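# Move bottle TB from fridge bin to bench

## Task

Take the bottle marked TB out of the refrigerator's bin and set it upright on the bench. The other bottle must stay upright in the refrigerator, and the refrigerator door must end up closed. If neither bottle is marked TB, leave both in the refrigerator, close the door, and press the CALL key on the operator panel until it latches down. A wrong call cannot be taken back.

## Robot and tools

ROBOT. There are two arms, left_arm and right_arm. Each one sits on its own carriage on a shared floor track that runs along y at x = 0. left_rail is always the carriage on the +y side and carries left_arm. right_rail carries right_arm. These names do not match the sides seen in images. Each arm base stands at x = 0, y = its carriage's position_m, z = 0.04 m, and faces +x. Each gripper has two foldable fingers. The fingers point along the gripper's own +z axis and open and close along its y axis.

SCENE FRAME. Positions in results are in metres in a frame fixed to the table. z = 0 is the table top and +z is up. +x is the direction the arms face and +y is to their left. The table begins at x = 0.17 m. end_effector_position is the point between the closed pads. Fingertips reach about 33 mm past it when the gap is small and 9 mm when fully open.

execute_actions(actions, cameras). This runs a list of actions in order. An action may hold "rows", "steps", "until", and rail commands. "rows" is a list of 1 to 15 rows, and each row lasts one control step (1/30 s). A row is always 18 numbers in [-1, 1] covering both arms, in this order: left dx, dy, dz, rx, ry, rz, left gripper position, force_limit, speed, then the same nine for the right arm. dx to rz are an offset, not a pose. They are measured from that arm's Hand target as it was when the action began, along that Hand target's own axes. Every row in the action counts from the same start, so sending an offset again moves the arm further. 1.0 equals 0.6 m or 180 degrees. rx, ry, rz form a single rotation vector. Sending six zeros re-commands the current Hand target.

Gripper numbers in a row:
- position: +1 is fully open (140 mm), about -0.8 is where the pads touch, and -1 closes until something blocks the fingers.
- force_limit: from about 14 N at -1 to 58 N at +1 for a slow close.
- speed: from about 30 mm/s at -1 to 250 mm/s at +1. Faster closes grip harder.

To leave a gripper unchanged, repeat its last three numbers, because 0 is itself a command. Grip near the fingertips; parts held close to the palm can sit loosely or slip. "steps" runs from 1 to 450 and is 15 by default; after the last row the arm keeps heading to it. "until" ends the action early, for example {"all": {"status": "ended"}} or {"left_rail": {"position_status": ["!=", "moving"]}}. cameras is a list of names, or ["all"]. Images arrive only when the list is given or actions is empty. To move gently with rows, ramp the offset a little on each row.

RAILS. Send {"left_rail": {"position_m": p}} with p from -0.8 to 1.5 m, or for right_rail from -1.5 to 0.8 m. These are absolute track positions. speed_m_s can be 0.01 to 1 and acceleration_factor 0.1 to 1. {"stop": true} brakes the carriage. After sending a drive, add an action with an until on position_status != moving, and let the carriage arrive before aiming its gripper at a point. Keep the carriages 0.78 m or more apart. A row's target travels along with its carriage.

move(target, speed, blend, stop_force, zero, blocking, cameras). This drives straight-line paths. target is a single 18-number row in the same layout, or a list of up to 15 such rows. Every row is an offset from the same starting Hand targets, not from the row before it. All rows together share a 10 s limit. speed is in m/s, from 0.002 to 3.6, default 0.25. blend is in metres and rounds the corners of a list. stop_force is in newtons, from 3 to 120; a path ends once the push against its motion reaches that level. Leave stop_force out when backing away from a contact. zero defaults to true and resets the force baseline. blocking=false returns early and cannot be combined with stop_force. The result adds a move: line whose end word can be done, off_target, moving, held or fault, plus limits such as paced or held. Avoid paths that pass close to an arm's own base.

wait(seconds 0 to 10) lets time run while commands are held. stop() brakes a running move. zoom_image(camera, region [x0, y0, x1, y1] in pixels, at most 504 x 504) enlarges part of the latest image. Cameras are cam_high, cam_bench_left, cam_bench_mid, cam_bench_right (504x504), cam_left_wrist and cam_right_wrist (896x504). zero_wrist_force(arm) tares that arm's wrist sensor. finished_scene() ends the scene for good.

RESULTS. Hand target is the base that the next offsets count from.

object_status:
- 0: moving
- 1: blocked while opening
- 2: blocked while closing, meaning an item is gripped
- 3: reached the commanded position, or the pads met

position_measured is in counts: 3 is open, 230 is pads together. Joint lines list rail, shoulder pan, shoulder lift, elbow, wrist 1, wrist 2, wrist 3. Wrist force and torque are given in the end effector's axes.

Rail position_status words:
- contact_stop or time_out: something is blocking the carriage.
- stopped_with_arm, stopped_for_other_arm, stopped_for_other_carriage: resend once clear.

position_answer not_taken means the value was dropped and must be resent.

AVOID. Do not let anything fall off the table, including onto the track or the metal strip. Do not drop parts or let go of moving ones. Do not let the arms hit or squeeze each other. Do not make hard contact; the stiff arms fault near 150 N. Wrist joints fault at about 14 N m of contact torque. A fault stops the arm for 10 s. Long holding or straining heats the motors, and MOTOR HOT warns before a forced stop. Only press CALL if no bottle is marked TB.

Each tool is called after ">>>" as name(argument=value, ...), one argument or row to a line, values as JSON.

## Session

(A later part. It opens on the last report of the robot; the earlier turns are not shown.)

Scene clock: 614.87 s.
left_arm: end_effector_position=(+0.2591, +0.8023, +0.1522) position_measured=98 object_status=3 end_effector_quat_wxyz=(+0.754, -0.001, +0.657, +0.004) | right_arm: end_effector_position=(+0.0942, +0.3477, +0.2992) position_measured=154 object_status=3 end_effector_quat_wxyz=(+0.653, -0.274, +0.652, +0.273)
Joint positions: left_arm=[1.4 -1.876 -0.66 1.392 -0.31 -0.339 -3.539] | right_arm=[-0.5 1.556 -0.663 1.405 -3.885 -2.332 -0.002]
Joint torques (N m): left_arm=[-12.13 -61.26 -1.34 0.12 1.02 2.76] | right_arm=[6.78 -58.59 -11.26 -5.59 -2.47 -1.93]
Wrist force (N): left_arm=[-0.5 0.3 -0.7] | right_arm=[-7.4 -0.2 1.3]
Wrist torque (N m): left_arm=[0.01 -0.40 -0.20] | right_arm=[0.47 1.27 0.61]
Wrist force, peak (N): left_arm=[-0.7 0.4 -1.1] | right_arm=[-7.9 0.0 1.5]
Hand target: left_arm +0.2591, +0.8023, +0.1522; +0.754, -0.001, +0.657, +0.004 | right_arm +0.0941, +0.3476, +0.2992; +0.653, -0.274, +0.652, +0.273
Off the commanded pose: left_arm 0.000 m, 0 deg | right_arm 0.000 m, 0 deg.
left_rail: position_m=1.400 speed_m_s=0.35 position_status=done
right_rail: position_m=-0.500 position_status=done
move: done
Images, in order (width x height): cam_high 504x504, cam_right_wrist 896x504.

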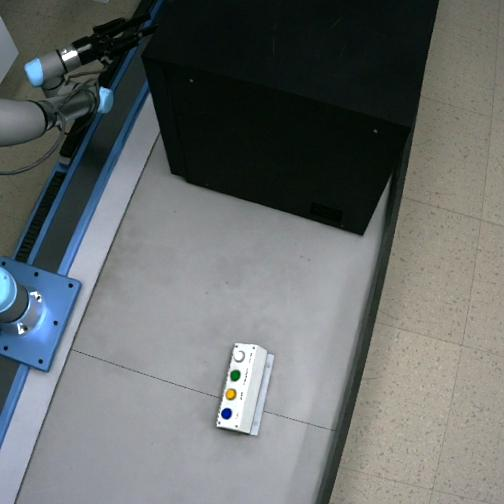

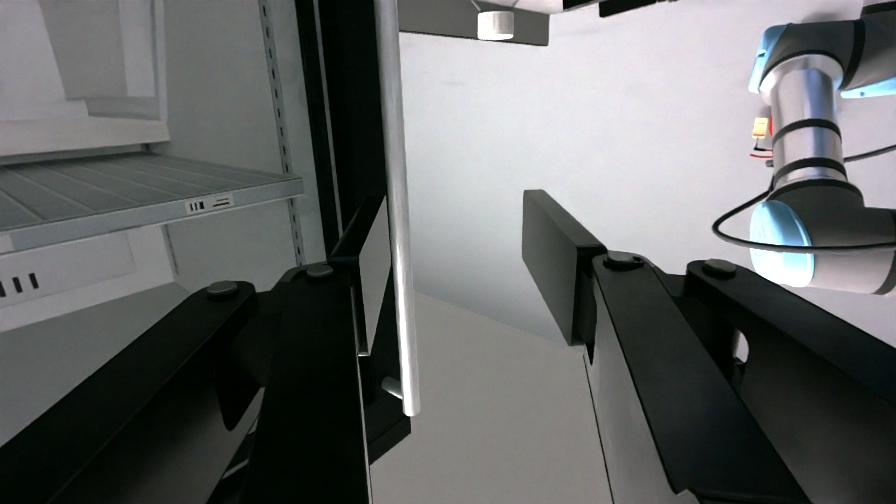

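>>> execute_actions(
  actions=[
    {"rows":[[0,0,0,0,0,0,0.25,0,-0.8,0,0,0,0,0,0,-0.8,-1,-0.5]],"steps":40},
  ],
)

>>> move(
  target=[0,0,0,0,0,0,0.25,0,-0.8,0,0.0022,0.23,0,0,0,-0.8,-1,-0.5],
  speed=0.1,
  stop_force=6,
  cameras=["cam_right_wrist"],
)

>>> move(
  target=[0,0,0,0,0,0,0.25,0,-0.8,0,-0.0535,0.0525,0,0,0,-0.8,-1,-0.5],
  speed=0.02,
  stop_force=12,
  cameras=["cam_right_wrist"],
)

Scene clock: 624.03 s.
left_arm: end_effector_position=(+0.2591, +0.8023, +0.1522) position_measured=98 object_status=3 end_effector_quat_wxyz=(+0.754, -0.001, +0.657, +0.004) | right_arm: end_effector_position=(+0.0941, +0.3476, +0.2992) position_measured=229 object_status=3 end_effector_quat_wxyz=(+0.653, -0.274, +0.652, +0.273)
Joint positions: left_arm=[1.4 -1.876 -0.66 1.392 -0.31 -0.339 -3.539] | right_arm=[-0.5 1.556 -0.663 1.406 -3.885 -2.333 -0.002]
Joint torques (N m): left_arm=[-10.53 -60.33 -1.25 0.32 1.31 2.48] | right_arm=[6.46 -59.55 -10.18 -5.38 -2.31 -1.86]
Wrist force (N): left_arm=[-0.2 0.1 -0.8] | right_arm=[-7.4 0.0 1.5]
Wrist torque (N m): left_arm=[-0.03 -0.46 -0.19] | right_arm=[0.50 1.27 0.60]
Wrist force, peak (N): left_arm=[-0.5 0.3 -1.0] | right_arm=[-7.8 -0.1 1.3]
Hand target: left_arm +0.2591, +0.8023, +0.1522; +0.754, -0.001, +0.657, +0.004 | right_arm +0.0941, +0.3476, +0.2992; +0.653, -0.274, +0.652, +0.273
Off the commanded pose: left_arm 0.000 m, 0 deg | right_arm 0.000 m, 0 deg.
left_rail: position_m=1.400 speed_m_s=0.35 position_status=done
right_rail: position_m=-0.500 position_status=done

Scene clock: 626.67 s.
left_arm: end_effector_position=(+0.2591, +0.8023, +0.1522) position_measured=98 object_status=3 end_effector_quat_wxyz=(+0.754, -0.001, +0.657, +0.004) | right_arm: end_effector_position=(+0.1899, +0.4469, +0.2994) position_measured=229 object_status=3 end_effector_quat_wxyz=(+0.653, -0.274, +0.652, +0.273)
Joint positions: left_arm=[1.4 -1.876 -0.66 1.392 -0.31 -0.339 -3.539] | right_arm=[-0.5 1.425 -0.483 1.02 -3.68 -2.202 -0.002]
Joint torques (N m): left_arm=[-9.79 -60.46 -1.06 -0.03 1.13 2.4] | right_arm=[-9.18 -53.35 -30.44 1.05 2.53 -1.78]
Wrist force (N): left_arm=[-0.2 0.3 -0.3] | right_arm=[-7.6 0.1 1.0]
Wrist torque (N m): left_arm=[0.00 -0.46 -0.20] | right_arm=[0.51 1.32 0.61]
Wrist force, peak (N): left_arm=[-0.6 0.5 -0.9] | right_arm=[-8.1 0.1 1.2]
Hand target: left_arm +0.2591, +0.8023, +0.1522; +0.754, -0.001, +0.657, +0.004 | right_arm +0.1899, +0.4469, +0.2994; +0.653, -0.274, +0.652, +0.273
Off the commanded pose: left_arm 0.000 m, 0 deg | right_arm 0.000 m, 0 deg.
left_rail: position_m=1.400 speed_m_s=0.35 position_status=done
right_rail: position_m=-0.500 position_status=done
move: done
Images, in order (width x height): cam_right_wrist 896x504.

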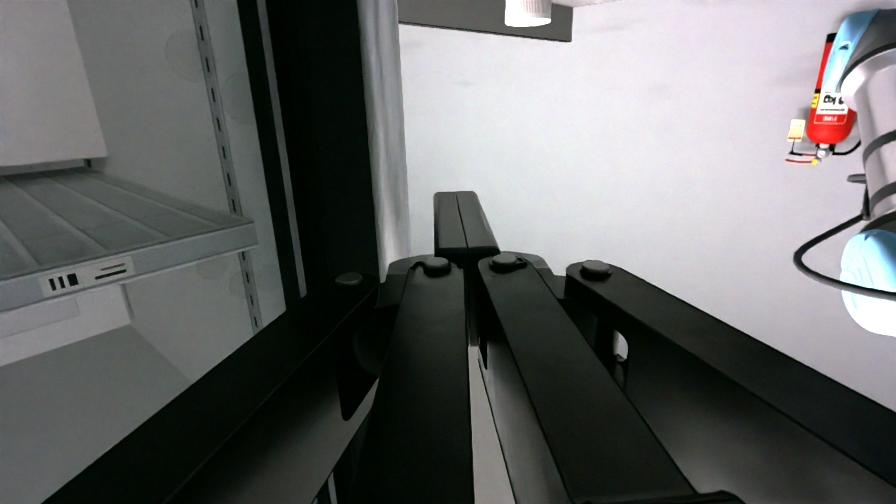

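Scene clock: 629.33 s.
left_arm: end_effector_position=(+0.2591, +0.8023, +0.1522) position_measured=98 object_status=3 end_effector_quat_wxyz=(+0.754, -0.001, +0.657, +0.004) | right_arm: end_effector_position=(+0.2159, +0.4469, +0.2994) position_measured=229 object_status=3 end_effector_quat_wxyz=(+0.653, -0.274, +0.652, +0.273)
Joint positions: left_arm=[1.4 -1.876 -0.66 1.392 -0.31 -0.339 -3.539] | right_arm=[-0.5 1.389 -0.485 1.023 -3.682 -2.165 -0.002]
Joint torques (N m): left_arm=[-10.9 -60.19 -1.32 -0.02 1.15 2.5] | right_arm=[-1.63 -65.44 -33.51 1.51 -2.09 -0.11]
Wrist force (N): left_arm=[-0.4 0.7 -0.5] | right_arm=[-4.3 -0.4 -13.9]
Wrist torque (N m): left_arm=[0.10 -0.43 -0.19] | right_arm=[0.60 1.24 0.64]
Wrist force, peak (N): left_arm=[-0.8 0.7 -0.6] | right_arm=[-1.8 0.6 -33.5]
Hand target: left_arm +0.2591, +0.8023, +0.1522; +0.754, -0.001, +0.657, +0.004 | right_arm +0.2159, +0.4469, +0.2994; +0.653, -0.274, +0.652, +0.273 (not the last commanded pose)
Off the commanded pose: left_arm 0.000 m, 0 deg | right_arm 0.019 m, 0 deg.
left_rail: position_m=1.400 speed_m_s=0.35 position_status=done
right_rail: position_m=-0.500 position_status=done
move: contact (right_arm)
Images, in order (width x height): cam_right_wrist 896x504.

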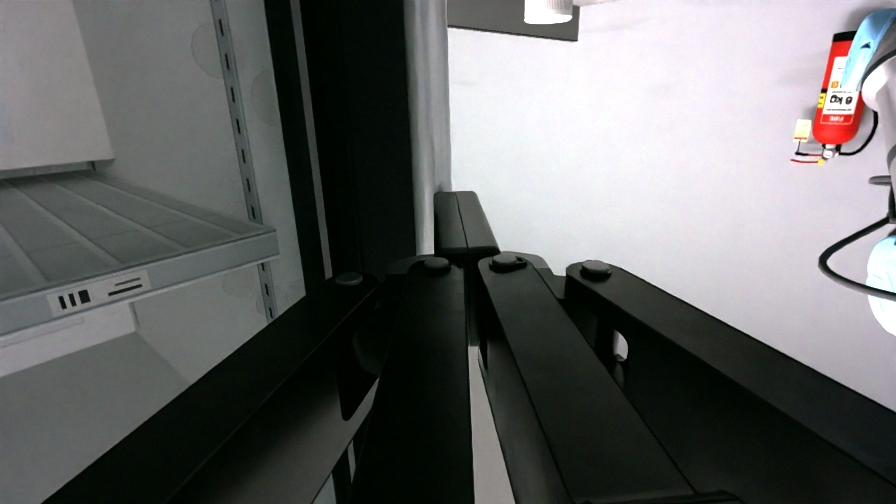

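>>> move(
  target=[0,0,0,0,0,0,0.25,0,-0.8,0,0.17,-0.35,0,0,0,-0.8,-1,-0.5],
  speed=0.2,
  cameras=["cam_right_wrist","cam_bench_left"],
)

Scene clock: 633.73 s.
left_arm: end_effector_position=(+0.2591, +0.8023, +0.1522) position_measured=98 object_status=3 end_effector_quat_wxyz=(+0.754, -0.001, +0.657, +0.004) | right_arm: end_effector_position=(-0.0039, +0.3687, +0.2991) position_measured=229 object_status=3 end_effector_quat_wxyz=(+0.653, -0.274, +0.652, +0.273)
Joint positions: left_arm=[1.4 -1.876 -0.66 1.392 -0.31 -0.339 -3.539] | right_arm=[-0.5 1.705 -0.575 1.217 -3.785 -2.482 -0.002]
Joint torques (N m): left_arm=[-10.25 -59.21 -1.52 0.36 1.27 2.28] | right_arm=[6.91 -62.88 -11.41 -5.1 -2.25 -1.8]
Wrist force (N): left_arm=[-0.3 0.5 -0.6] | right_arm=[-7.8 0.0 1.3]
Wrist torque (N m): left_arm=[0.05 -0.45 -0.19] | right_arm=[0.46 1.33 0.61]
Wrist force, peak (N): left_arm=[-0.6 0.3 -1.0] | right_arm=[-4.6 -0.3 -14.1]
Hand target: left_arm +0.2591, +0.8023, +0.1522; +0.754, -0.001, +0.657, +0.004 | right_arm -0.0040, +0.3686, +0.2991; +0.653, -0.274, +0.652, +0.273
Off the commanded pose: left_arm 0.000 m, 0 deg | right_arm 0.000 m, 0 deg.
left_rail: position_m=1.400 speed_m_s=0.35 position_status=done
right_rail: position_m=-0.500 position_status=done
move: done
Images, in order (width x height): cam_bench_left 504x504, cam_right_wrist 896x504.

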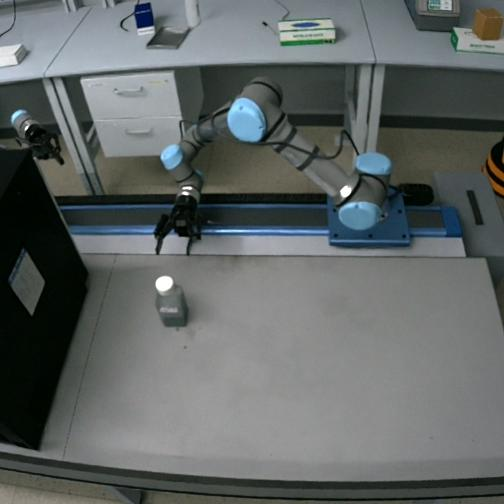

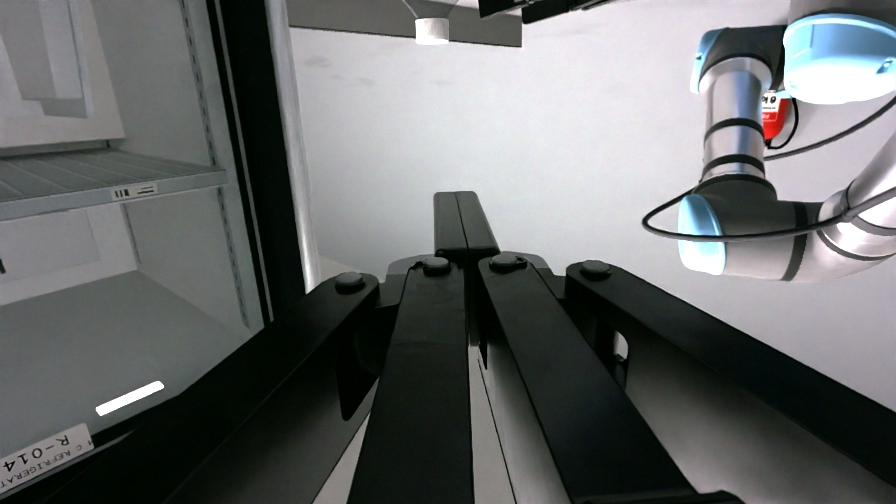

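>>> move(
  target=[0,0,0,0,0,0,0.25,0,-0.8,0.1,0,-0.1,0.06,0,0,-0.8,-1,-0.5],
  speed=0.2,
  cameras=["cam_right_wrist"],
)

Scene clock: 637.43 s.
left_arm: end_effector_position=(+0.2591, +0.8023, +0.1522) position_measured=98 object_status=3 end_effector_quat_wxyz=(+0.754, -0.001, +0.657, +0.004) | right_arm: end_effector_position=(-0.0342, +0.3404, +0.2577) position_measured=229 object_status=3 end_effector_quat_wxyz=(+0.667, -0.235, +0.668, +0.234)
Joint positions: left_arm=[1.4 -1.876 -0.66 1.392 -0.31 -0.339 -3.539] | right_arm=[-0.5 1.785 -0.475 1.128 -3.791 -2.68 0.003]
Joint torques (N m): left_arm=[-10.25 -60.95 -1.43 0.2 1.11 2.08] | right_arm=[-8.61 -64.38 -10.23 -0.57 2.81 1.59]
Wrist force (N): left_arm=[-0.4 0.7 -0.7] | right_arm=[-7.8 0.0 1.4]
Wrist torque (N m): left_arm=[0.10 -0.43 -0.19] | right_arm=[0.53 1.32 0.61]
Wrist force, peak (N): left_arm=[-0.7 0.7 -0.7] | right_arm=[-9.2 -0.6 2.2]
Hand target: left_arm +0.2591, +0.8023, +0.1522; +0.754, -0.001, +0.657, +0.004 | right_arm -0.0342, +0.3405, +0.2577; +0.667, -0.235, +0.668, +0.234 (not the last commanded pose)
Off the commanded pose: left_arm 0.000 m, 0 deg | right_arm 0.026 m, 4 deg.
left_rail: position_m=1.400 speed_m_s=0.35 position_status=done
right_rail: position_m=-0.500 position_status=done
move: held (right_arm; a check stopped the path); limits=held
pose unreachable (right arm): on one or more control steps of this call, first in action 0 (counted from 0), this arm could not follow its commanded pose, so it was not sent that pose on those steps. It may still have moved: this result reports where it is.
cause: moving toward the commanded pose would bring two parts of the arm too close to each other (its gripper and another part of the arm, with joints 5 (wrist 1) to 7 (wrist 3) between them, 12 mm apart when it was first held).
Images, in order (width x height): cam_right_wrist 896x504.

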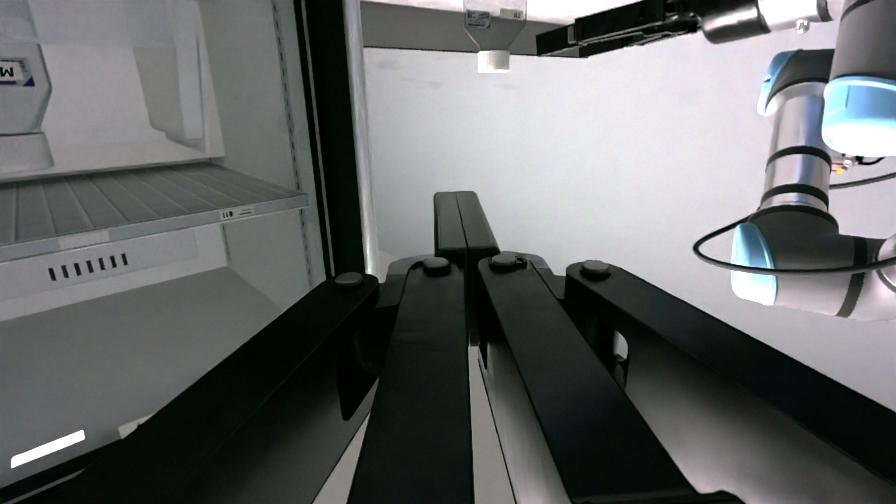

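M9 stands upright inside, TB is on the bench, door shut.

>>> finished_scene(
)

The scene is finished: the task was done.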